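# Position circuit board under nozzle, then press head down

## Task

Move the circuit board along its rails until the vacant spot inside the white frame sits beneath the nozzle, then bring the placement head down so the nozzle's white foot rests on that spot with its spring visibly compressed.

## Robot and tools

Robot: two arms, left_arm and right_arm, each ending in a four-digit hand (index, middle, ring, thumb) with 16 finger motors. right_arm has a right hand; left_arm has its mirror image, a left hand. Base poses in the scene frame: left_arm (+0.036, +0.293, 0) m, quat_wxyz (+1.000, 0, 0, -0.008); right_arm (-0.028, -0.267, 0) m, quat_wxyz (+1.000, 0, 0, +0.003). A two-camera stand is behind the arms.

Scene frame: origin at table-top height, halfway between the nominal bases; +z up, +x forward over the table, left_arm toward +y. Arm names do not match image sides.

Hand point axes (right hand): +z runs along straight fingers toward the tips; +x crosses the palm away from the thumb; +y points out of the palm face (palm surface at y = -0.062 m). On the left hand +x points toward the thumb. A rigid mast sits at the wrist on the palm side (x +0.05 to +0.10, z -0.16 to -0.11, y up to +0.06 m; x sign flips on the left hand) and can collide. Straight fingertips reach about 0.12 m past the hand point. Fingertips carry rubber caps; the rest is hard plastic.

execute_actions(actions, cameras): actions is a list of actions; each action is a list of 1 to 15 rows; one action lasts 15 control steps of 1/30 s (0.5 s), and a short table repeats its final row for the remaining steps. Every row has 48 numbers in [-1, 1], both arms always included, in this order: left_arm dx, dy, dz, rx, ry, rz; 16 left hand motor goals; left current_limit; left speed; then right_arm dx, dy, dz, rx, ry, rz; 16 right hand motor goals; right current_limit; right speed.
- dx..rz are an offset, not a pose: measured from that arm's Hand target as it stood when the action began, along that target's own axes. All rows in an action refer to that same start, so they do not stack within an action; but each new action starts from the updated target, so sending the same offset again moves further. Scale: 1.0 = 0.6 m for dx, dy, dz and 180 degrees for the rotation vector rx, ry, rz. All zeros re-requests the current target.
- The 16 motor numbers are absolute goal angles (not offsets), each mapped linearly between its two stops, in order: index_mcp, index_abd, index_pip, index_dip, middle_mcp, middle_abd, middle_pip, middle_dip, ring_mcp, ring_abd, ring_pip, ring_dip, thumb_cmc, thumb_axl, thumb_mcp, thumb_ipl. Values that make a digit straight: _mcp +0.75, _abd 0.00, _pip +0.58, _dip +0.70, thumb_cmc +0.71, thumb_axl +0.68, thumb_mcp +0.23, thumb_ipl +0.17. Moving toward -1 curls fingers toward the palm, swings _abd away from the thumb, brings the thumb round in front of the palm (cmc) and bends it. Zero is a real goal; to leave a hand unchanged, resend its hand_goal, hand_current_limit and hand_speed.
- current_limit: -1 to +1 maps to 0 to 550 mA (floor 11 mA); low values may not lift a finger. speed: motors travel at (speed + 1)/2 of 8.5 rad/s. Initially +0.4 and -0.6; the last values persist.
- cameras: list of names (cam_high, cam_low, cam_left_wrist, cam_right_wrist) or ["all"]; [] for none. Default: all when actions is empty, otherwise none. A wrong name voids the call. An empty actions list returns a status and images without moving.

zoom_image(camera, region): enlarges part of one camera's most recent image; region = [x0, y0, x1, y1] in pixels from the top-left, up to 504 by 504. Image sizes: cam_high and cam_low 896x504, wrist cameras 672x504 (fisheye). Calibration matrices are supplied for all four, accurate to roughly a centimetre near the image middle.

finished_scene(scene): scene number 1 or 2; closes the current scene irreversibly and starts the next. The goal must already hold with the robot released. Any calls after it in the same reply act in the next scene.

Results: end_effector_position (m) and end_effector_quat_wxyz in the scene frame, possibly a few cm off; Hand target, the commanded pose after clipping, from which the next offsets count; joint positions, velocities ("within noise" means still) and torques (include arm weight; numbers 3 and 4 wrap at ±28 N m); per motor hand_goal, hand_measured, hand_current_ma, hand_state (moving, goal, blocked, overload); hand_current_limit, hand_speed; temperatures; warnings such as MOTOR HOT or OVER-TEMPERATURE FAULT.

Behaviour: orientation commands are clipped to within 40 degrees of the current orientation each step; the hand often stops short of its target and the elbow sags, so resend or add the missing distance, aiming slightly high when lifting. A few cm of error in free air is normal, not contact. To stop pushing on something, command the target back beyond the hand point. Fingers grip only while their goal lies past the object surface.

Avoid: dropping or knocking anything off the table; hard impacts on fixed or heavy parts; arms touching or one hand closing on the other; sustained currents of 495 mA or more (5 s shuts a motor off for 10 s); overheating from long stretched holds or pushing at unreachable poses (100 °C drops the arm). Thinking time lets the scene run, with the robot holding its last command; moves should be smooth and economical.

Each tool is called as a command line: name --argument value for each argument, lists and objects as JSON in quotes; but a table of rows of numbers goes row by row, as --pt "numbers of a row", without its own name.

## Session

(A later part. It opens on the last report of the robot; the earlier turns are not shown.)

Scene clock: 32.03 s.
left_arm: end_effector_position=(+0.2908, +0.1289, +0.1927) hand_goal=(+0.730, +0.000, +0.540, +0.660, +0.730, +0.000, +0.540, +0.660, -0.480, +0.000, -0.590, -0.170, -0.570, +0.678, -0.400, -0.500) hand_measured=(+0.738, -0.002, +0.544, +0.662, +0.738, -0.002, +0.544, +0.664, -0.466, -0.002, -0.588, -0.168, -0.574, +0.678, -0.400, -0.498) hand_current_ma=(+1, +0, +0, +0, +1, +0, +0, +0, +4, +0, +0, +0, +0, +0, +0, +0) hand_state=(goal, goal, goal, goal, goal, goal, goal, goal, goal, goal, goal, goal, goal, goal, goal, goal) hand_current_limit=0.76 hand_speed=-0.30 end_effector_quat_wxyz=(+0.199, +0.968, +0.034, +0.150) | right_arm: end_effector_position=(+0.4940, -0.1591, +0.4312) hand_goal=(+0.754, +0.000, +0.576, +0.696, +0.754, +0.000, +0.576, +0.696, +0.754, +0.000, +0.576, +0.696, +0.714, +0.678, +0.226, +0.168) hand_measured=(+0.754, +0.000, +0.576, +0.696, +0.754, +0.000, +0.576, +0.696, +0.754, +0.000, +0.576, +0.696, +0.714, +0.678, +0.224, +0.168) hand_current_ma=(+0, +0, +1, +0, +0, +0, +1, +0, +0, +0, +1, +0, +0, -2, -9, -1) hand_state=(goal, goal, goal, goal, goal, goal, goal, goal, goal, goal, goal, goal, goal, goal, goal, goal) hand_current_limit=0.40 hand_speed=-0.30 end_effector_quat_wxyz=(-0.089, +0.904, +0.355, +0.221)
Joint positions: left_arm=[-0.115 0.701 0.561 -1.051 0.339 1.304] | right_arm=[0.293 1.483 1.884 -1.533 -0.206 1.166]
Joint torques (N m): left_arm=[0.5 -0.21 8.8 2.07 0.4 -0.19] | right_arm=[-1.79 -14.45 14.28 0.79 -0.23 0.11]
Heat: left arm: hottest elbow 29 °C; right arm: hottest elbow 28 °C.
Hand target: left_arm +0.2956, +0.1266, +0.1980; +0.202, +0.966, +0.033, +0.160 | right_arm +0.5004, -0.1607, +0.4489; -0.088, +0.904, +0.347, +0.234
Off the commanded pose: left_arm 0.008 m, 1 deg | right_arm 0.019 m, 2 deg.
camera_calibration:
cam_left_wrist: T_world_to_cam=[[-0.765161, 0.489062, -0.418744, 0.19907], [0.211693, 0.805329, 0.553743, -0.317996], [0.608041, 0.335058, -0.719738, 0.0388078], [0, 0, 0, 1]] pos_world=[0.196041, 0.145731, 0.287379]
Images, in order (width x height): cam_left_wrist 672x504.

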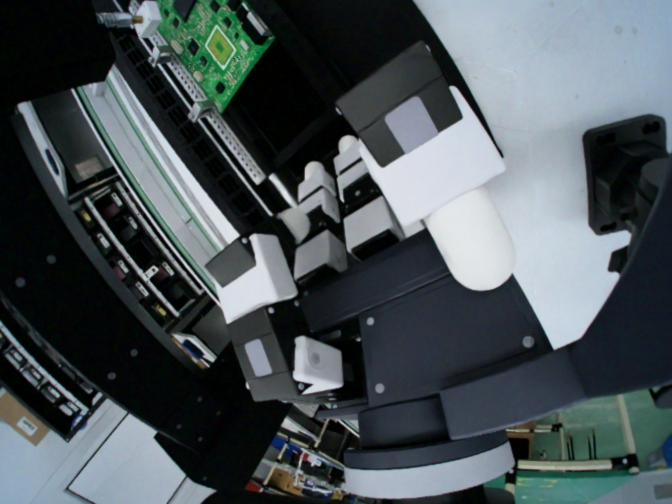

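execute_actions --actions '[[[-0.0054,0.0381,0.0158,0,0,0,0.73,0,0.54,0.66,0.73,0,0.54,0.66,-0.48,0,-0.59,-0.17,-0.571,0.678,-0.4,-0.5,0.76,-0.3,0,0,0,0,0,0,0.754,0,0.576,0.696,0.754,0,0.576,0.696,0.754,0,0.576,0.696,0.714,0.678,0.226,0.168,0.4,-0.3]]]' --cameras '["cam_left_wrist","cam_high"]'

zoom_image --camera "cam_left_wrist" --region '[200, 0, 400, 200]'

Scene clock: 33.47 s.
left_arm: end_effector_position=(+0.2899, +0.1061, +0.1927) hand_goal=(+0.730, +0.000, +0.540, +0.660, +0.730, +0.000, +0.540, +0.660, -0.480, +0.000, -0.590, -0.170, -0.570, +0.678, -0.400, -0.500) hand_measured=(+0.744, -0.004, +0.548, +0.664, +0.740, -0.002, +0.544, +0.662, -0.466, -0.002, -0.588, -0.168, -0.574, +0.678, -0.402, -0.498) hand_current_ma=(+5, +0, +1, +0, +2, +0, +0, +0, +4, +0, +0, +0, +0, +0, +0, +0) hand_state=(goal, goal, goal, goal, goal, goal, goal, goal, goal, goal, goal, goal, goal, goal, goal, goal) hand_current_limit=0.76 hand_speed=-0.30 end_effector_quat_wxyz=(+0.196, +0.968, +0.035, +0.151) | right_arm: end_effector_position=(+0.4940, -0.1591, +0.4312) hand_goal=(+0.754, +0.000, +0.576, +0.696, +0.754, +0.000, +0.576, +0.696, +0.754, +0.000, +0.576, +0.696, +0.714, +0.678, +0.226, +0.168) hand_measured=(+0.754, +0.000, +0.576, +0.696, +0.754, +0.000, +0.576, +0.696, +0.754, +0.000, +0.576, +0.696, +0.714, +0.678, +0.224, +0.168) hand_current_ma=(+0, +0, +1, +0, +0, +0, +1, +0, +0, +0, +1, +0, +0, -2, -9, -1) hand_state=(goal, goal, goal, goal, goal, goal, goal, goal, goal, goal, goal, goal, goal, goal, goal, goal) hand_current_limit=0.40 hand_speed=-0.30 end_effector_quat_wxyz=(-0.089, +0.904, +0.355, +0.221)
Joint positions: left_arm=[-0.243 0.703 0.561 -1.01 0.282 1.179] | right_arm=[0.293 1.483 1.884 -1.533 -0.206 1.166]
Joint torques (N m): left_arm=[0.26 0.15 8.92 2.44 0.46 -0.17] | right_arm=[-1.79 -14.45 14.3 0.79 -0.24 0.1]
Motor temperatures (°C): left_arm=[21 26 29 21 22 21] | right_arm=[21 27 29 26 21 24]
Heat: left arm: hottest elbow 29 °C; right arm: hottest elbow 29 °C.
Hand target: left_arm +0.2956, +0.1016, +0.1980; +0.202, +0.966, +0.033, +0.160 | right_arm +0.5004, -0.1607, +0.4489; -0.088, +0.904, +0.347, +0.234
Off the commanded pose: left_arm 0.009 m, 1 deg | right_arm 0.019 m, 2 deg.
camera_calibration:
cam_left_wrist: T_world_to_cam=[[-0.765972, 0.489392, -0.416872, 0.209394], [0.208345, 0.802426, 0.5592, -0.299246], [0.608177, 0.341478, -0.716599, 0.0456931], [0, 0, 0, 1]] pos_world=[0.194947, 0.122044, 0.287372]
Images, in order (width x height): cam_high 896x504, cam_left_wrist 672x504.

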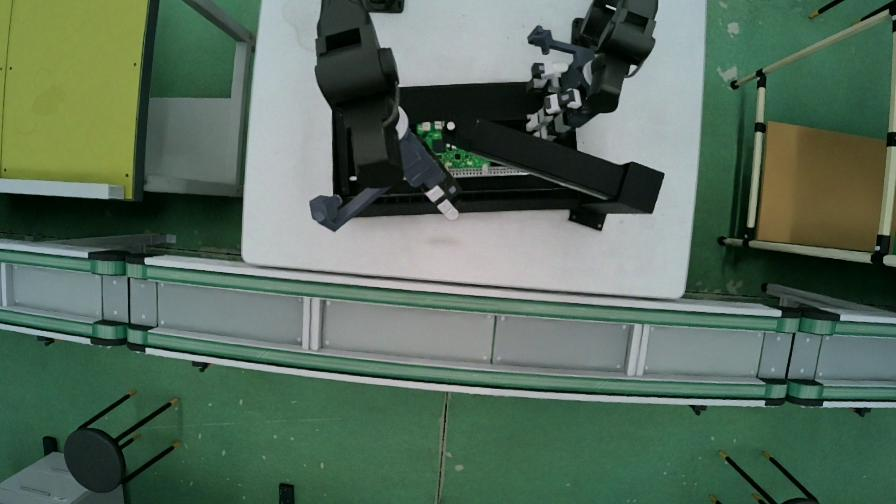

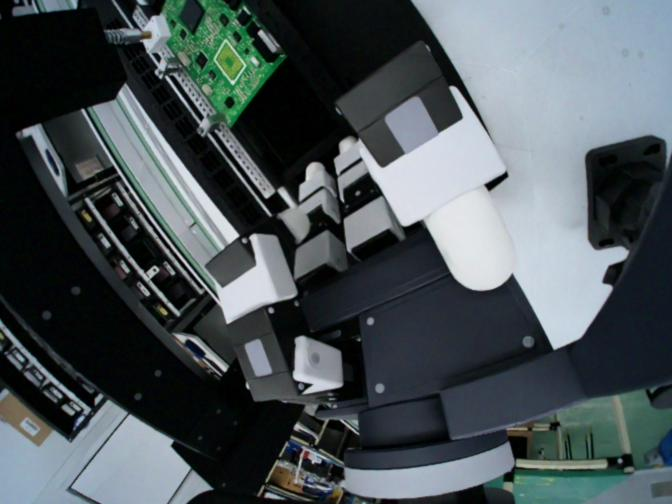

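Scaled by 2.520 from the camera's 672x504 image, which has a finer 960x720 frame.

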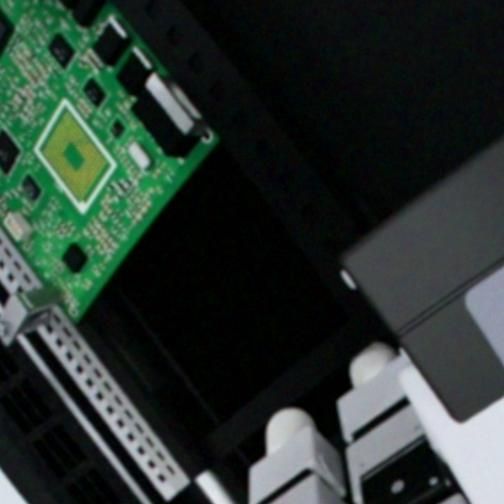

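execute_actions --actions '[[[-0.0054,0.0381,0.0158,0,0,0,0.73,0,0.54,0.66,0.73,0,0.54,0.66,-0.48,0,-0.59,-0.17,-0.571,0.678,-0.4,-0.5,0.76,-0.3,0,0,0,0,0,0,0.754,0,0.576,0.696,0.754,0,0.576,0.696,0.754,0,0.576,0.696,0.714,0.678,0.226,0.168,0.4,-0.3]]]' --cameras '["cam_left_wrist","cam_high"]'

zoom_image --camera "cam_left_wrist" --region '[200, 0, 400, 200]'

Scene clock: 34.77 s.
left_arm: end_effector_position=(+0.2905, +0.0919, +0.1917) hand_goal=(+0.730, +0.000, +0.540, +0.660, +0.730, +0.000, +0.540, +0.660, -0.480, +0.000, -0.590, -0.170, -0.570, +0.678, -0.400, -0.500) hand_measured=(+0.778, -0.006, +0.570, +0.672, +0.782, -0.004, +0.566, +0.672, -0.466, -0.002, -0.588, -0.168, -0.574, +0.678, -0.402, -0.498) hand_current_ma=(+44, -1, +17, +3, +51, +0, +12, +3, +4, +0, +0, +0, +0, +0, +0, +0) hand_state=(blocked, goal, blocked, goal, blocked, goal, blocked, goal, goal, goal, goal, goal, goal, goal, goal, goal) hand_current_limit=0.76 hand_speed=-0.30 end_effector_quat_wxyz=(+0.185, +0.969, +0.048, +0.156) | right_arm: end_effector_position=(+0.4940, -0.1591, +0.4312) hand_goal=(+0.754, +0.000, +0.576, +0.696, +0.754, +0.000, +0.576, +0.696, +0.754, +0.000, +0.576, +0.696, +0.714, +0.678, +0.226, +0.168) hand_measured=(+0.754, +0.000, +0.576, +0.696, +0.754, +0.000, +0.576, +0.696, +0.754, +0.000, +0.576, +0.696, +0.714, +0.678, +0.224, +0.168) hand_current_ma=(+0, +0, +1, +0, +0, +0, +1, +0, +0, +0, +1, +0, +0, -2, -9, -1) hand_state=(goal, goal, goal, goal, goal, goal, goal, goal, goal, goal, goal, goal, goal, goal, goal, goal) hand_current_limit=0.40 hand_speed=-0.30 end_effector_quat_wxyz=(-0.089, +0.904, +0.355, +0.221)
Joint positions: left_arm=[-0.346 0.704 0.563 -0.986 0.209 1.062] | right_arm=[0.293 1.483 1.884 -1.533 -0.206 1.166]
Joint torques (N m): left_arm=[-1.14 1.79 9.29 3.28 1.09 -0.09] | right_arm=[-1.79 -14.39 14.3 0.79 -0.24 0.1]
Heat: left arm: hottest elbow 29 °C; right arm: hottest elbow 29 °C.
Hand target: left_arm +0.2956, +0.0766, +0.1980; +0.202, +0.966, +0.033, +0.160 | right_arm +0.5004, -0.1607, +0.4489; -0.088, +0.904, +0.347, +0.234
Off the commanded pose: left_arm 0.017 m, 3 deg | right_arm 0.019 m, 2 deg.
camera_calibration:
cam_left_wrist: T_world_to_cam=[[-0.779676, 0.473011, -0.410325, 0.220608], [0.181389, 0.79779, 0.575003, -0.282103], [0.599336, 0.373888, -0.707817, 0.0473607], [0, 0, 0, 1]] pos_world=[0.194788, 0.103002, 0.286254]
Images, in order (width x height): cam_high 896x504, cam_left_wrist 672x504.

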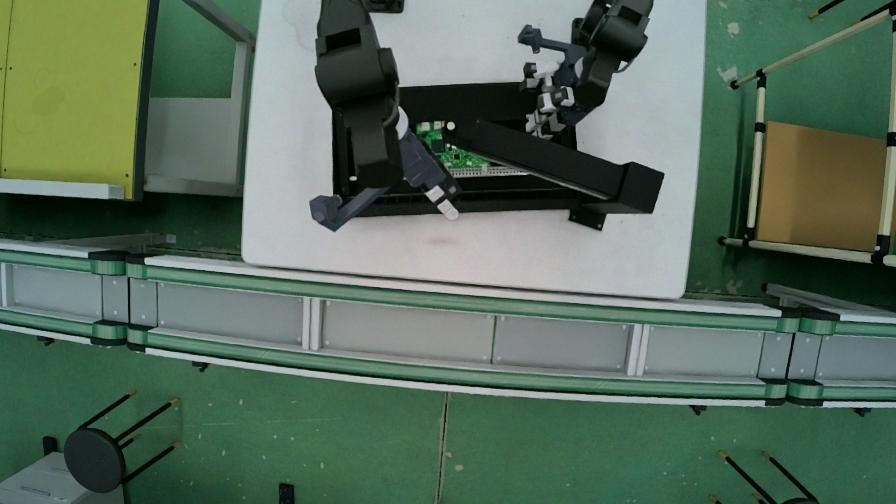

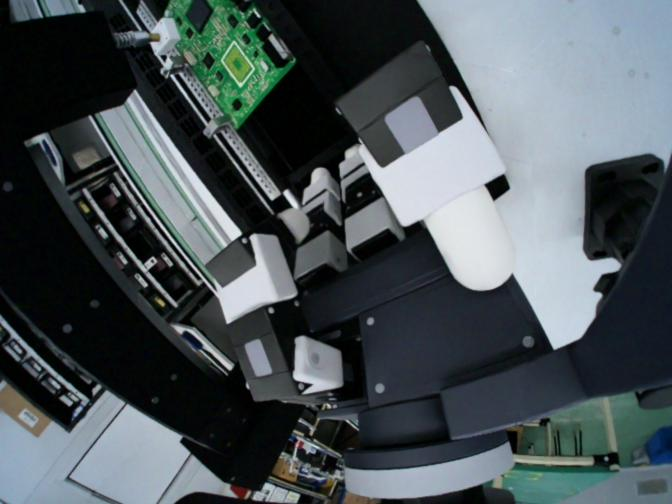

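Scaled by 2.520 from the camera's 672x504 image, which has a finer 960x720 frame.

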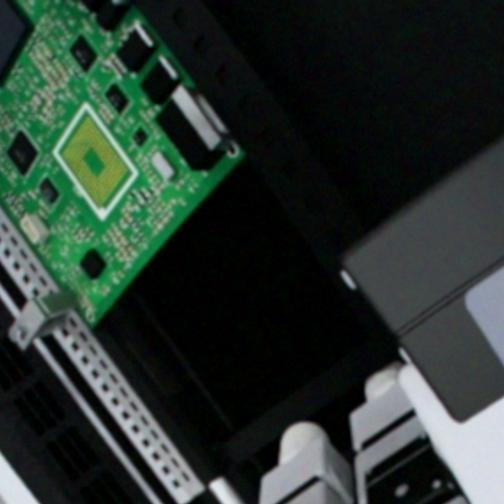

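execute_actions --actions '[[[-0.0043,0.0305,0.0127,0,0,0,0.70,0,0.50,0.62,0.70,0,0.50,0.62,-0.48,0,-0.59,-0.17,-0.571,0.678,-0.4,-0.5,0.8,-0.3,0,0,0,0,0,0,0.754,0,0.576,0.696,0.754,0,0.576,0.696,0.754,0,0.576,0.696,0.714,0.678,0.226,0.168,0.4,-0.3]]]' --cameras '["cam_left_wrist","cam_high"]'

zoom_image --camera "cam_left_wrist" --region '[200, 0, 400, 200]'

Scene clock: 36.03 s.
left_arm: end_effector_position=(+0.2911, +0.0779, +0.1907) hand_goal=(+0.700, +0.000, +0.500, +0.620, +0.700, +0.000, +0.500, +0.620, -0.480, +0.000, -0.590, -0.170, -0.570, +0.678, -0.400, -0.500) hand_measured=(+0.780, -0.006, +0.568, +0.654, +0.784, +0.016, +0.562, +0.658, -0.466, -0.002, -0.588, -0.168, -0.574, +0.678, -0.402, -0.498) hand_current_ma=(+116, -1, +78, +21, +127, +4, +64, +26, +4, +0, +0, +0, +0, +0, +0, +0) hand_state=(blocked, goal, blocked, blocked, blocked, goal, blocked, blocked, goal, goal, goal, goal, goal, goal, goal, goal) hand_current_limit=0.80 hand_speed=-0.30 end_effector_quat_wxyz=(+0.179, +0.969, +0.053, +0.161) | right_arm: end_effector_position=(+0.4940, -0.1591, +0.4312) hand_goal=(+0.754, +0.000, +0.576, +0.696, +0.754, +0.000, +0.576, +0.696, +0.754, +0.000, +0.576, +0.696, +0.714, +0.678, +0.226, +0.168) hand_measured=(+0.754, +0.000, +0.576, +0.696, +0.754, +0.000, +0.576, +0.696, +0.754, +0.000, +0.576, +0.696, +0.714, +0.678, +0.224, +0.168) hand_current_ma=(+0, +0, +1, +0, +0, +0, +1, +0, +0, +0, +1, +0, +0, -2, -9, -1) hand_state=(goal, goal, goal, goal, goal, goal, goal, goal, goal, goal, goal, goal, goal, goal, goal, goal) hand_current_limit=0.40 hand_speed=-0.30 end_effector_quat_wxyz=(-0.089, +0.904, +0.355, +0.221)
Joint positions: left_arm=[-0.429 0.717 0.565 -0.957 0.156 0.979] | right_arm=[0.293 1.483 1.884 -1.533 -0.206 1.166]
Joint torques (N m): left_arm=[-1.49 2.37 9.73 3.52 1.45 -0.09] | right_arm=[-1.79 -14.45 14.28 0.79 -0.23 0.1]
Heat: left arm: hottest elbow 29 °C; right arm: hottest elbow 30 °C.
Hand target: left_arm +0.2956, +0.0567, +0.1978; +0.202, +0.966, +0.033, +0.160 | right_arm +0.5004, -0.1607, +0.4489; -0.088, +0.904, +0.347, +0.234
Off the commanded pose: left_arm 0.023 m, 4 deg | right_arm 0.019 m, 2 deg.
camera_calibration:
cam_left_wrist: T_world_to_cam=[[-0.782977, 0.466854, -0.41109, 0.228779], [0.166829, 0.794249, 0.58424, -0.267719], [0.599262, 0.388865, -0.699763, 0.0488571], [0, 0, 0, 1]] pos_world=[0.194514, 0.0868304, 0.284649]
Images, in order (width x height): cam_high 896x504, cam_left_wrist 672x504.

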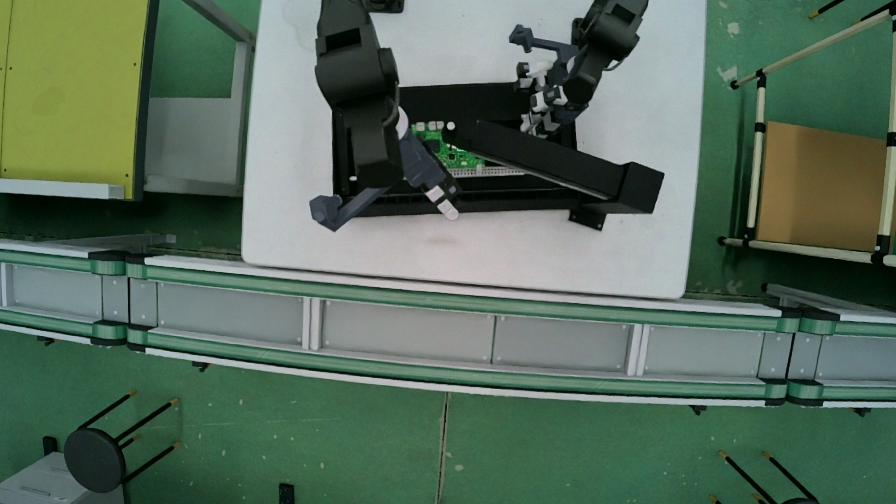

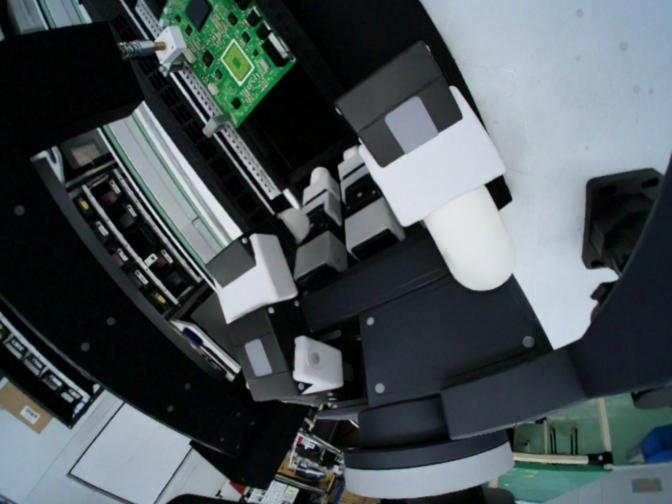

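Scaled by 2.520 from the camera's 672x504 image, which has a finer 960x720 frame.

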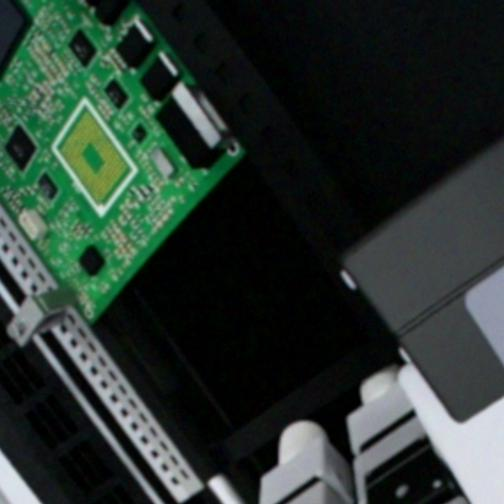

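execute_actions --actions '[[[-0.0043,0.0305,0.0127,0,0,0,0.70,0,0.50,0.62,0.70,0,0.50,0.62,-0.48,0,-0.59,-0.17,-0.571,0.678,-0.4,-0.5,0.8,-0.3,0,0,0,0,0,0,0.754,0,0.576,0.696,0.754,0,0.576,0.696,0.754,0,0.576,0.696,0.714,0.678,0.226,0.168,0.4,-0.3]]]' --cameras '["cam_left_wrist","cam_high"]'

zoom_image --camera "cam_left_wrist" --region '[110, 0, 310, 140]'

Scene clock: 37.30 s.
left_arm: end_effector_position=(+0.2921, +0.0592, +0.1903) hand_goal=(+0.700, +0.000, +0.500, +0.620, +0.700, +0.000, +0.500, +0.620, -0.480, +0.000, -0.590, -0.170, -0.570, +0.678, -0.400, -0.500) hand_measured=(+0.780, -0.004, +0.568, +0.652, +0.784, +0.028, +0.562, +0.658, -0.466, -0.002, -0.588, -0.168, -0.574, +0.678, -0.402, -0.498) hand_current_ma=(+116, +0, +78, +19, +132, +11, +64, +26, +4, +0, +0, +0, +0, +0, +0, +0) hand_state=(blocked, goal, blocked, blocked, blocked, blocked, blocked, blocked, goal, goal, goal, goal, goal, goal, goal, goal) hand_current_limit=0.80 hand_speed=-0.30 end_effector_quat_wxyz=(+0.179, +0.969, +0.054, +0.162) | right_arm: end_effector_position=(+0.4940, -0.1591, +0.4312) hand_goal=(+0.754, +0.000, +0.576, +0.696, +0.754, +0.000, +0.576, +0.696, +0.754, +0.000, +0.576, +0.696, +0.714, +0.678, +0.226, +0.168) hand_measured=(+0.754, +0.000, +0.576, +0.696, +0.754, +0.000, +0.576, +0.696, +0.754, +0.000, +0.576, +0.696, +0.714, +0.678, +0.224, +0.168) hand_current_ma=(+0, +0, +1, +0, +0, +0, +1, +0, +0, +0, +1, +0, +0, -2, -9, -1) hand_state=(goal, goal, goal, goal, goal, goal, goal, goal, goal, goal, goal, goal, goal, goal, goal, goal) hand_current_limit=0.40 hand_speed=-0.30 end_effector_quat_wxyz=(-0.089, +0.904, +0.355, +0.221)
Joint positions: left_arm=[-0.513 0.749 0.575 -0.921 0.116 0.903] | right_arm=[0.293 1.483 1.884 -1.533 -0.206 1.166]
Joint torques (N m): left_arm=[-1.44 2.08 9.96 3.49 1.42 -0.07] | right_arm=[-1.79 -14.45 14.3 0.8 -0.24 0.1]
Heat: left arm: hottest elbow 30 °C; right arm: hottest elbow 30 °C.
Hand target: left_arm +0.2956, +0.0366, +0.1980; +0.202, +0.966, +0.033, +0.160 | right_arm +0.5004, -0.1607, +0.4489; -0.088, +0.904, +0.347, +0.234
Off the commanded pose: left_arm 0.024 m, 4 deg | right_arm 0.019 m, 2 deg.
camera_calibration:
cam_left_wrist: T_world_to_cam=[[-0.782336, 0.465543, -0.413788, 0.238678], [0.163632, 0.794622, 0.584636, -0.25195], [0.600979, 0.389673, -0.697839, 0.0542984], [0, 0, 0, 1]] pos_world=[0.195321, 0.0679316, 0.283953]
Images, in order (width x height): cam_high 896x504, cam_left_wrist 672x504.

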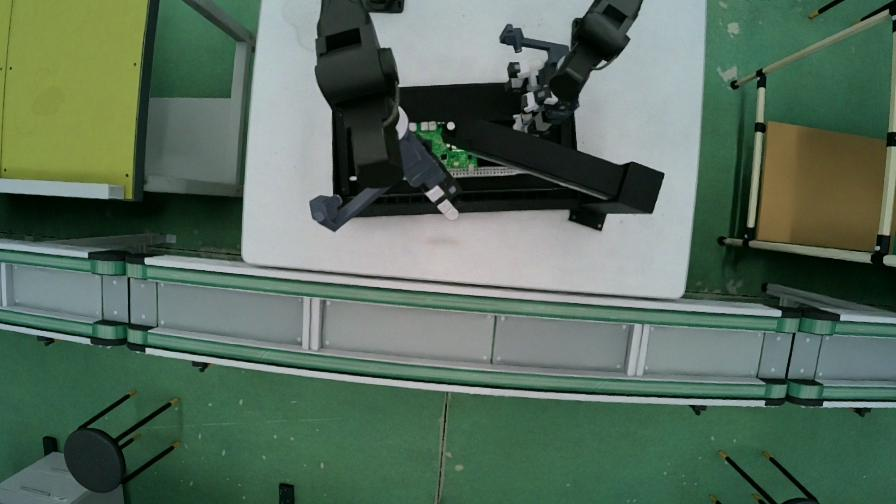

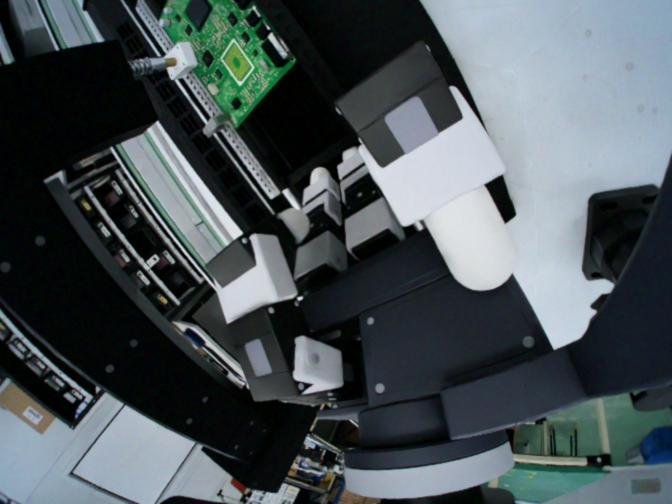

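Scaled by 2.520 from the camera's 672x504 image, which has a finer 960x720 frame.

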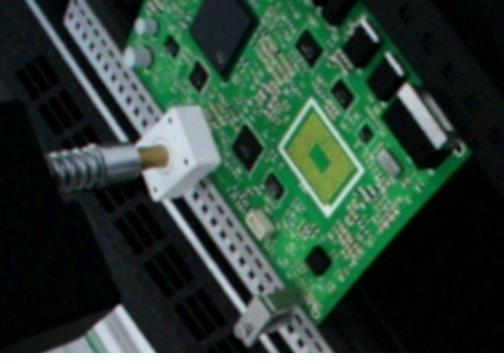

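zoom_image --camera "cam_high" --region '[400, 100, 500, 200]'

Scaled by 5.040 from the camera's 896x504 image, which has a finer 1280x720 frame.

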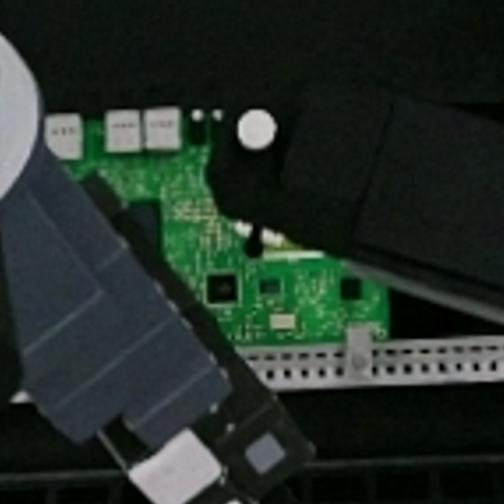

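execute_actions --actions '[[[-0.0019,0.0137,0.0057,0,0,0,0.70,0,0.50,0.62,0.70,0,0.50,0.62,-0.48,0,-0.59,-0.17,-0.571,0.678,-0.4,-0.5,0.8,-0.3,0,0,0,0,0,0,0.754,0,0.576,0.696,0.754,0,0.576,0.696,0.754,0,0.576,0.696,0.714,0.678,0.226,0.168,0.4,-0.3]]]' --cameras '["cam_left_wrist","cam_high"]'

zoom_image --camera "cam_high" --region '[430, 120, 480, 170]'

zoom_image --camera "cam_left_wrist" --region '[140, 0, 280, 110]'

Scene clock: 39.80 s.
left_arm: end_effector_position=(+0.2928, +0.0510, +0.1900) hand_goal=(+0.700, +0.000, +0.500, +0.620, +0.700, +0.000, +0.500, +0.620, -0.480, +0.000, -0.590, -0.170, -0.570, +0.678, -0.400, -0.500) hand_measured=(+0.780, -0.004, +0.568, +0.652, +0.784, +0.028, +0.562, +0.658, -0.466, -0.002, -0.588, -0.168, -0.574, +0.678, -0.402, -0.498) hand_current_ma=(+116, +0, +78, +19, +132, +12, +64, +26, +4, +0, +0, +0, +0, +0, +0, +0) hand_state=(blocked, goal, blocked, blocked, blocked, blocked, blocked, blocked, goal, goal, goal, goal, goal, goal, goal, goal) hand_current_limit=0.80 hand_speed=-0.30 end_effector_quat_wxyz=(+0.179, +0.969, +0.054, +0.163) | right_arm: end_effector_position=(+0.4940, -0.1591, +0.4312) hand_goal=(+0.754, +0.000, +0.576, +0.696, +0.754, +0.000, +0.576, +0.696, +0.754, +0.000, +0.576, +0.696, +0.714, +0.678, +0.226, +0.168) hand_measured=(+0.754, +0.000, +0.576, +0.696, +0.754, +0.000, +0.576, +0.696, +0.754, +0.000, +0.576, +0.696, +0.714, +0.678, +0.224, +0.168) hand_current_ma=(+0, +0, +1, +0, +0, +0, +1, +0, +0, +0, +1, +0, +0, -2, -9, -1) hand_state=(goal, goal, goal, goal, goal, goal, goal, goal, goal, goal, goal, goal, goal, goal, goal, goal) hand_current_limit=0.40 hand_speed=-0.30 end_effector_quat_wxyz=(-0.089, +0.904, +0.355, +0.221)
Joint positions: left_arm=[-0.547 0.767 0.58 -0.906 0.1 0.872] | right_arm=[0.293 1.483 1.884 -1.533 -0.206 1.166]
Joint torques (N m): left_arm=[-1.55 1.9 10.03 3.51 1.38 -0.08] | right_arm=[-1.79 -14.45 14.28 0.79 -0.23 0.1]
Heat: left arm: hottest elbow 30 °C; right arm: hottest elbow 30 °C.
Hand target: left_arm +0.2957, +0.0277, +0.1978; +0.202, +0.966, +0.033, +0.160 | right_arm +0.5004, -0.1607, +0.4489; -0.088, +0.904, +0.347, +0.234
Off the commanded pose: left_arm 0.025 m, 4 deg | right_arm 0.019 m, 2 deg.
camera_calibration:
cam_left_wrist: T_world_to_cam=[[-0.782577, 0.465071, -0.413863, 0.242984], [0.162841, 0.794555, 0.584949, -0.245208], [0.60088, 0.390373, -0.697533, 0.0568521], [0, 0, 0, 1]] pos_world=[0.195922, 0.0596328, 0.283653]
Images, in order (width x height): cam_high 896x504, cam_left_wrist 672x504.

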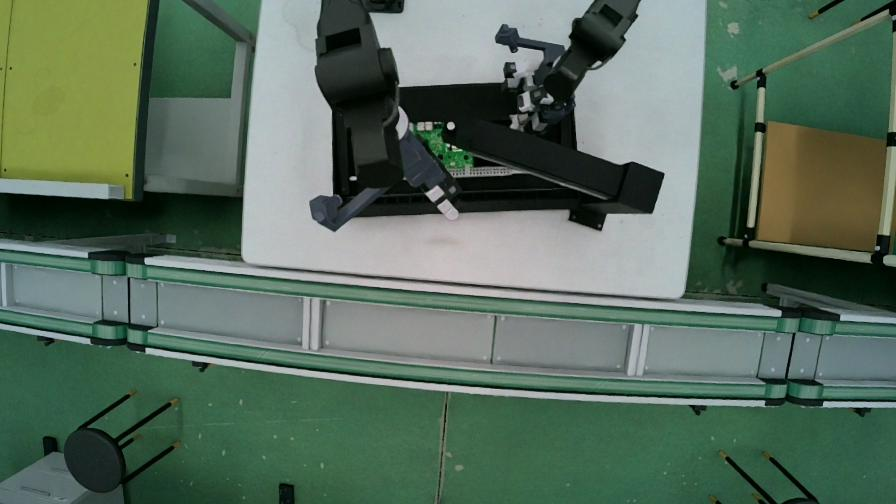

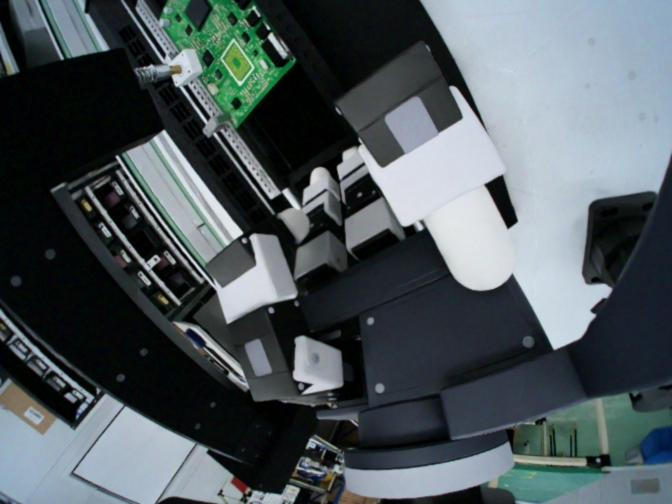

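Scaled by 10.080 from the camera's 896x504 image, which has a finer 1280x720 frame.

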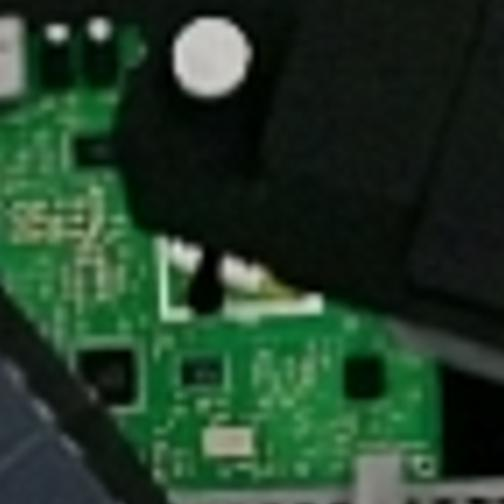

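Scaled by 3.600 from the camera's 672x504 image, which has a finer 960x720 frame.

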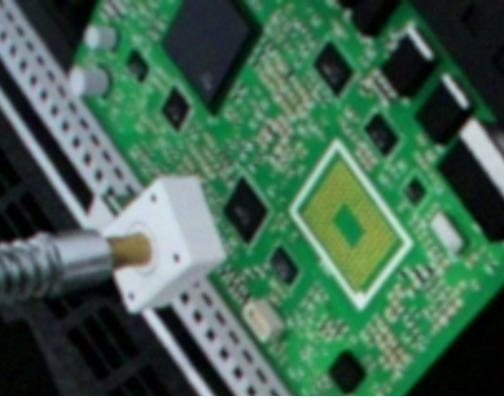

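execute_actions --actions '[[[0.003,-0.0183,-0.0076,0,0,0,0.70,0,0.50,0.62,0.70,0,0.50,0.62,-0.48,0,-0.59,-0.17,-0.571,0.678,-0.4,-0.5,0.8,-0.3,-0.086,-0.05,-0.076,-0.0115,-0.0047,0.093,-0.48,0,-0.59,-0.17,0.99,0.38,0.576,0.696,-0.48,0,-0.59,-0.17,0.714,0.678,0.226,0.168,0.7,-0.3]],[[0,0,0,0,0,0,0.70,0,0.50,0.62,0.70,0,0.50,0.62,-0.48,0,-0.59,-0.17,-0.571,0.678,-0.4,-0.5,0.8,-0.3,-0.0968,-0.0227,-0.076,-0.0115,-0.0047,0.093,-0.48,0,-0.59,-0.17,0.99,0.38,0.576,0.696,-0.48,0,-0.59,-0.17,0.714,0.678,0.226,0.168,0.7,-0.3]]]' --cameras '["all"]'

Scene clock: 44.23 s.
left_arm: end_effector_position=(+0.2939, +0.0530, +0.1912) hand_goal=(+0.700, +0.000, +0.500, +0.620, +0.700, +0.000, +0.500, +0.620, -0.480, +0.000, -0.590, -0.170, -0.570, +0.678, -0.400, -0.500) hand_measured=(+0.780, -0.006, +0.568, +0.648, +0.784, +0.030, +0.562, +0.658, -0.466, -0.002, -0.588, -0.168, -0.574, +0.678, -0.402, -0.498) hand_current_ma=(+116, -1, +78, +14, +132, +12, +64, +26, +4, +0, +0, +0, +0, +0, +0, +0) hand_state=(blocked, goal, blocked, blocked, blocked, blocked, blocked, blocked, goal, goal, goal, goal, goal, goal, goal, goal) hand_current_limit=0.80 hand_speed=-0.30 end_effector_quat_wxyz=(+0.185, +0.968, +0.053, +0.160) | right_arm: end_effector_position=(+0.3607, -0.2078, +0.4783) hand_goal=(-0.480, +0.000, -0.590, -0.170, +0.990, +0.380, +0.576, +0.696, -0.480, +0.000, -0.590, -0.170, +0.714, +0.678, +0.226, +0.168) hand_measured=(-0.466, +0.000, -0.586, -0.168, +0.980, +0.378, +0.576, +0.696, -0.464, +0.000, -0.586, -0.168, +0.714, +0.678, +0.224, +0.168) hand_current_ma=(+47, +0, +9, +5, -33, -6, +1, +0, +53, +0, +9, +6, +0, -2, -9, -1) hand_state=(goal, goal, goal, goal, goal, goal, goal, goal, goal, goal, goal, goal, goal, goal, goal, goal) hand_current_limit=0.70 hand_speed=-0.30 end_effector_quat_wxyz=(-0.115, +0.968, +0.068, +0.213)
Joint positions: left_arm=[-0.525 0.767 0.58 -0.906 0.123 0.891] | right_arm=[0.293 1.302 1.884 -1.679 -0.124 1.76]
Joint torques (N m): left_arm=[0.38 0.67 9.48 2.88 1.31 0.15] | right_arm=[-0.38 -10.4 9.63 0.77 0.01 0.06]
Heat: left arm: hottest elbow 30 °C; right arm: hottest elbow 31 °C.
Hand target: left_arm +0.2959, +0.0397, +0.1979; +0.202, +0.966, +0.033, +0.160 | right_arm +0.3599, -0.2046, +0.4788; -0.115, +0.971, +0.065, +0.198
Off the commanded pose: left_arm 0.015 m, 3 deg | right_arm 0.003 m, 2 deg.
joint sent to its limit (right arm) — joint 4 (wrist pitch), lower limit. The joint targets still meet the commanded pose.
camera_calibration:
cam_left_wrist: T_world_to_cam=[[-0.781889, 0.464628, -0.415656, 0.243544], [0.169934, 0.800335, 0.574967, -0.24819], [0.599809, 0.378926, -0.704729, 0.0585042], [0, 0, 0, 1]] pos_world=[0.197509, 0.0633087, 0.285161]
cam_right_wrist: T_world_to_cam=[[-0.60999, -0.648842, -0.45488, 0.333395], [-0.768223, 0.343484, 0.540234, 0.0460647], [-0.194283, 0.678987, -0.707977, 0.680828], [0, 0, 0, 1]] pos_world=[0.371029, -0.261775, 0.60878]

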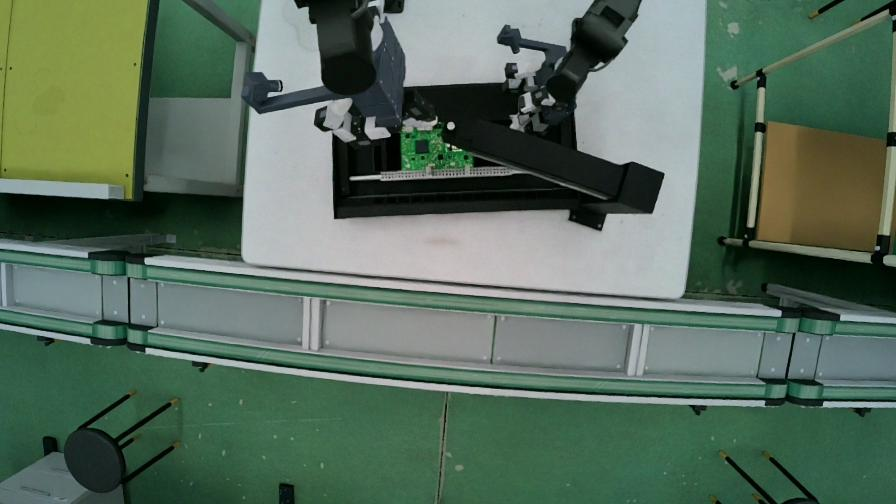

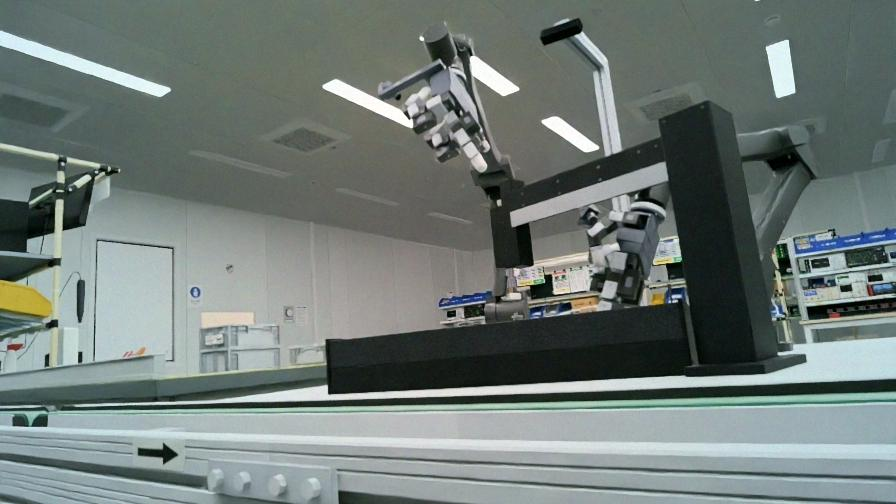

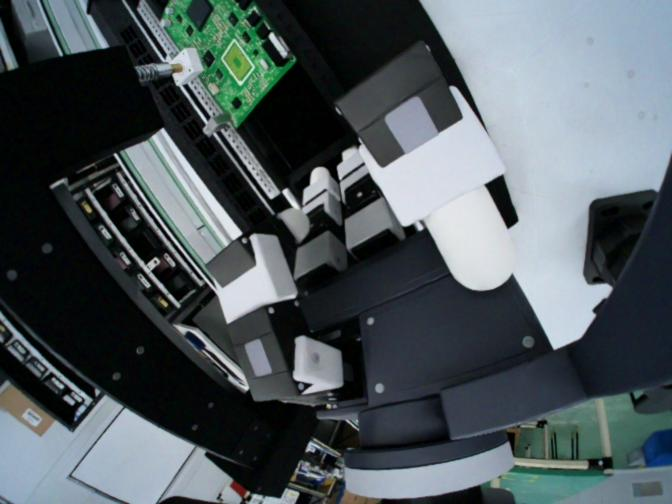

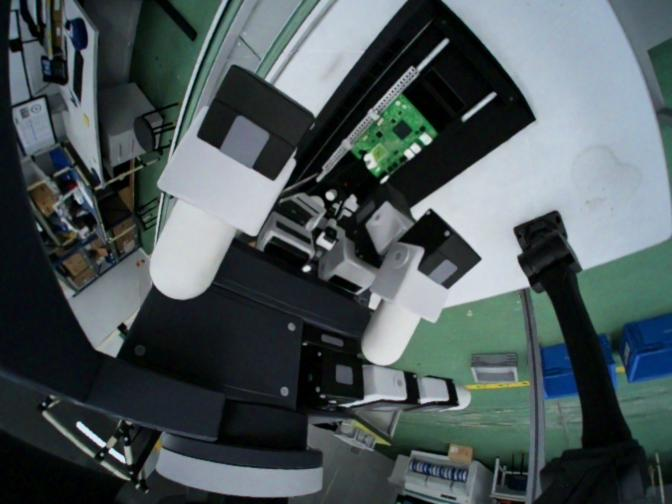

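zoom_image --camera "cam_high" --region '[430, 120, 480, 170]'

zoom_image --camera "cam_right_wrist" --region '[290, 100, 430, 290]'

Scaled by 10.080 from the camera's 896x504 image, which has a finer 1280x720 frame.

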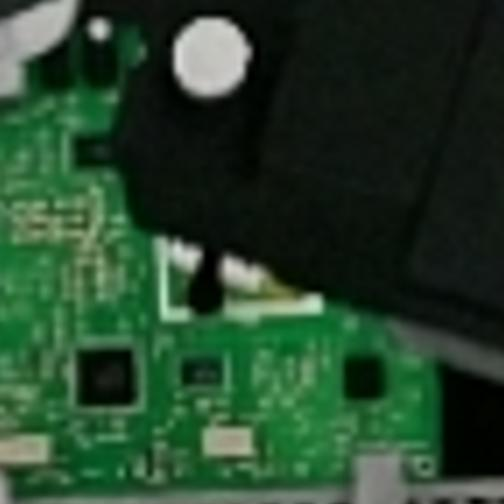

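Scaled by 2.653 from the camera's 672x504 image, which has a finer 960x720 frame.

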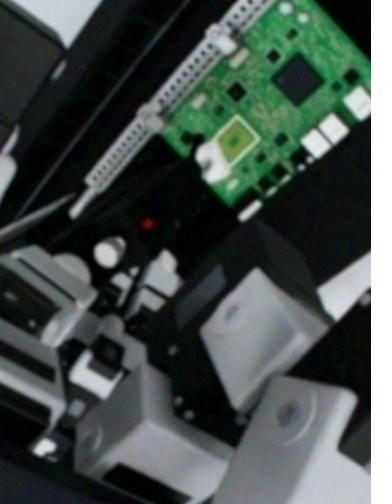

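execute_actions --actions '[[[0,0,0,0,0,0,0.70,0,0.50,0.62,0.70,0,0.50,0.62,-0.48,0,-0.59,-0.17,-0.571,0.678,-0.4,-0.5,0.6,-0.3,-0.0213,-0.0248,0.0517,0,0,0,-0.48,0,-0.59,-0.17,0.99,0.38,0.576,0.696,-0.48,0,-0.59,-0.17,0.714,0.678,0.226,0.168,0.7,-0.3]]]' --cameras '["cam_high","cam_low","cam_right_wrist"]'

zoom_image --camera "cam_high" --region '[430, 100, 480, 150]'

zoom_image --camera "cam_low" --region '[440, 130, 580, 330]'

zoom_image --camera "cam_right_wrist" --region '[290, 150, 390, 250]'

Scene clock: 45.87 s.
left_arm: end_effector_position=(+0.2939, +0.0530, +0.1912) hand_goal=(+0.700, +0.000, +0.500, +0.620, +0.700, +0.000, +0.500, +0.620, -0.480, +0.000, -0.590, -0.170, -0.570, +0.678, -0.400, -0.500) hand_measured=(+0.780, -0.006, +0.568, +0.648, +0.784, +0.030, +0.562, +0.658, -0.466, -0.002, -0.588, -0.168, -0.574, +0.678, -0.402, -0.498) hand_current_ma=(+116, -1, +78, +14, +132, +12, +64, +26, +4, +0, +0, +0, +0, +0, +0, +0) hand_state=(blocked, goal, blocked, blocked, blocked, blocked, blocked, blocked, goal, goal, goal, goal, goal, goal, goal, goal) hand_current_limit=0.60 hand_speed=-0.30 end_effector_quat_wxyz=(+0.185, +0.968, +0.053, +0.160) | right_arm: end_effector_position=(+0.3568, -0.1880, +0.4532) hand_goal=(-0.480, +0.000, -0.590, -0.170, +0.990, +0.380, +0.576, +0.696, -0.480, +0.000, -0.590, -0.170, +0.714, +0.678, +0.226, +0.168) hand_measured=(-0.466, +0.000, -0.586, -0.168, +0.980, +0.378, +0.576, +0.696, -0.464, +0.000, -0.586, -0.168, +0.714, +0.678, +0.224, +0.168) hand_current_ma=(+44, +0, +9, +5, -32, -6, +1, +0, +49, +0, +9, +6, +0, -2, -9, -1) hand_state=(goal, goal, goal, goal, goal, goal, goal, goal, goal, goal, goal, goal, goal, goal, goal, goal) hand_current_limit=0.70 hand_speed=-0.30 end_effector_quat_wxyz=(-0.113, +0.971, +0.067, +0.197)
Joint positions: left_arm=[-0.525 0.767 0.58 -0.906 0.123 0.891] | right_arm=[0.349 1.293 1.807 -1.636 -0.103 1.812]
Joint torques (N m): left_arm=[0.38 0.73 9.5 2.89 1.32 0.14] | right_arm=[-0.26 -11.69 7.51 1.69 0.03 0.07]
Heat: left arm: hottest elbow 31 °C; right arm: hottest elbow 31 °C.
Hand target: left_arm +0.2959, +0.0397, +0.1979; +0.202, +0.966, +0.033, +0.160 | right_arm +0.3572, -0.1835, +0.4487; -0.115, +0.971, +0.065, +0.198
Off the commanded pose: left_arm 0.015 m, 3 deg | right_arm 0.006 m, 0 deg.
camera_calibration:
cam_right_wrist: T_world_to_cam=[[-0.623836, -0.651707, -0.431401, 0.32627], [-0.750899, 0.346709, 0.562088, 0.0343047], [-0.216746, 0.67459, -0.705655, 0.65493], [0, 0, 0, 1]] pos_world=[0.371252, -0.241071, 0.583626]
Images, in order (width x height): cam_high 896x504, cam_low 896x504, cam_right_wrist 672x504.

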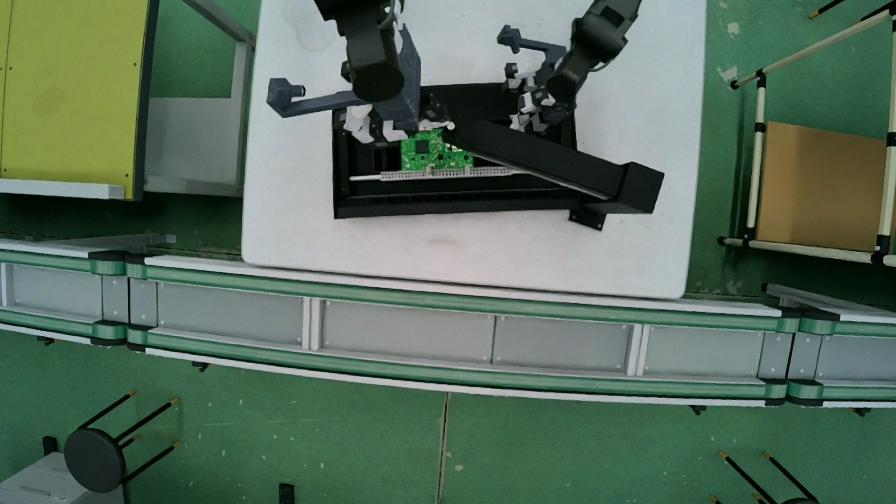

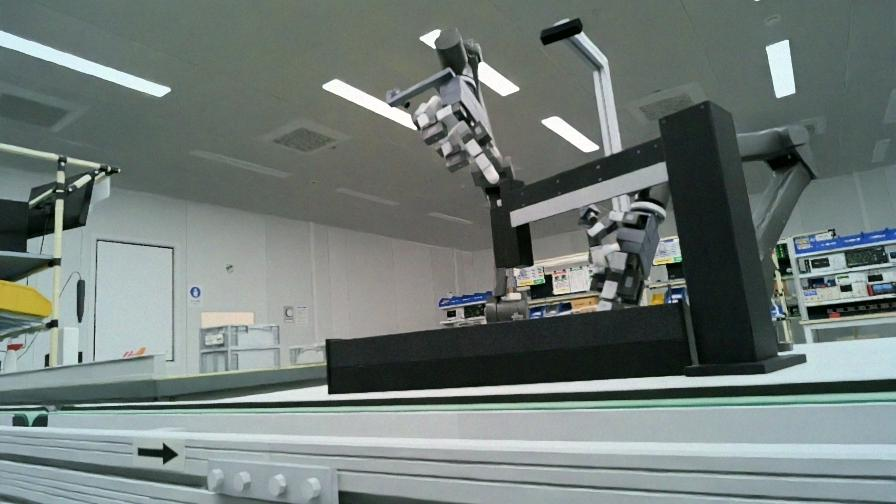

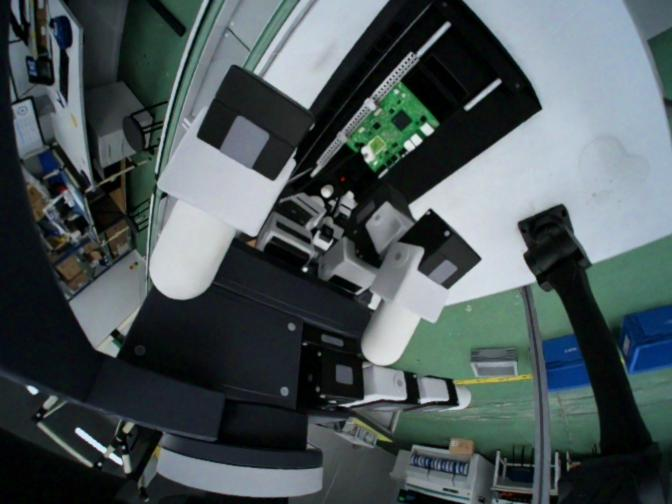

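Scaled by 10.080 from the camera's 896x504 image, which has a finer 1280x720 frame.

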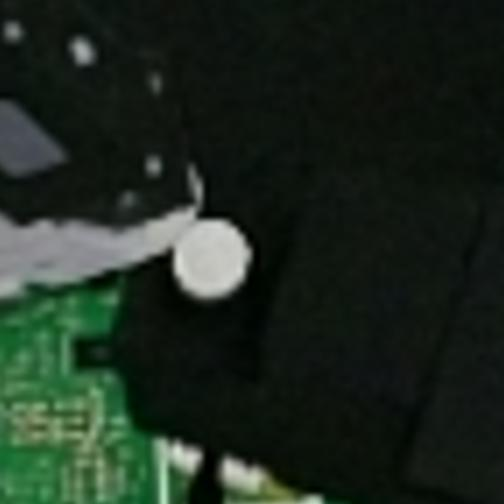

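Scaled by 2.520 from the camera's 896x504 image, which has a finer 1280x720 frame.

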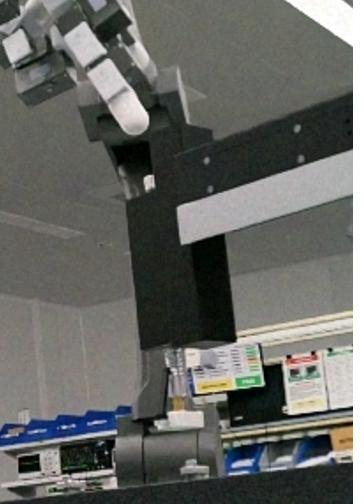

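Scaled by 5.040 from the camera's 672x504 image, which has a finer 960x720 frame.

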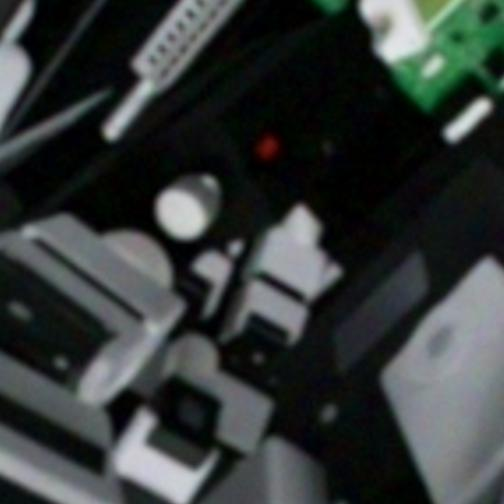

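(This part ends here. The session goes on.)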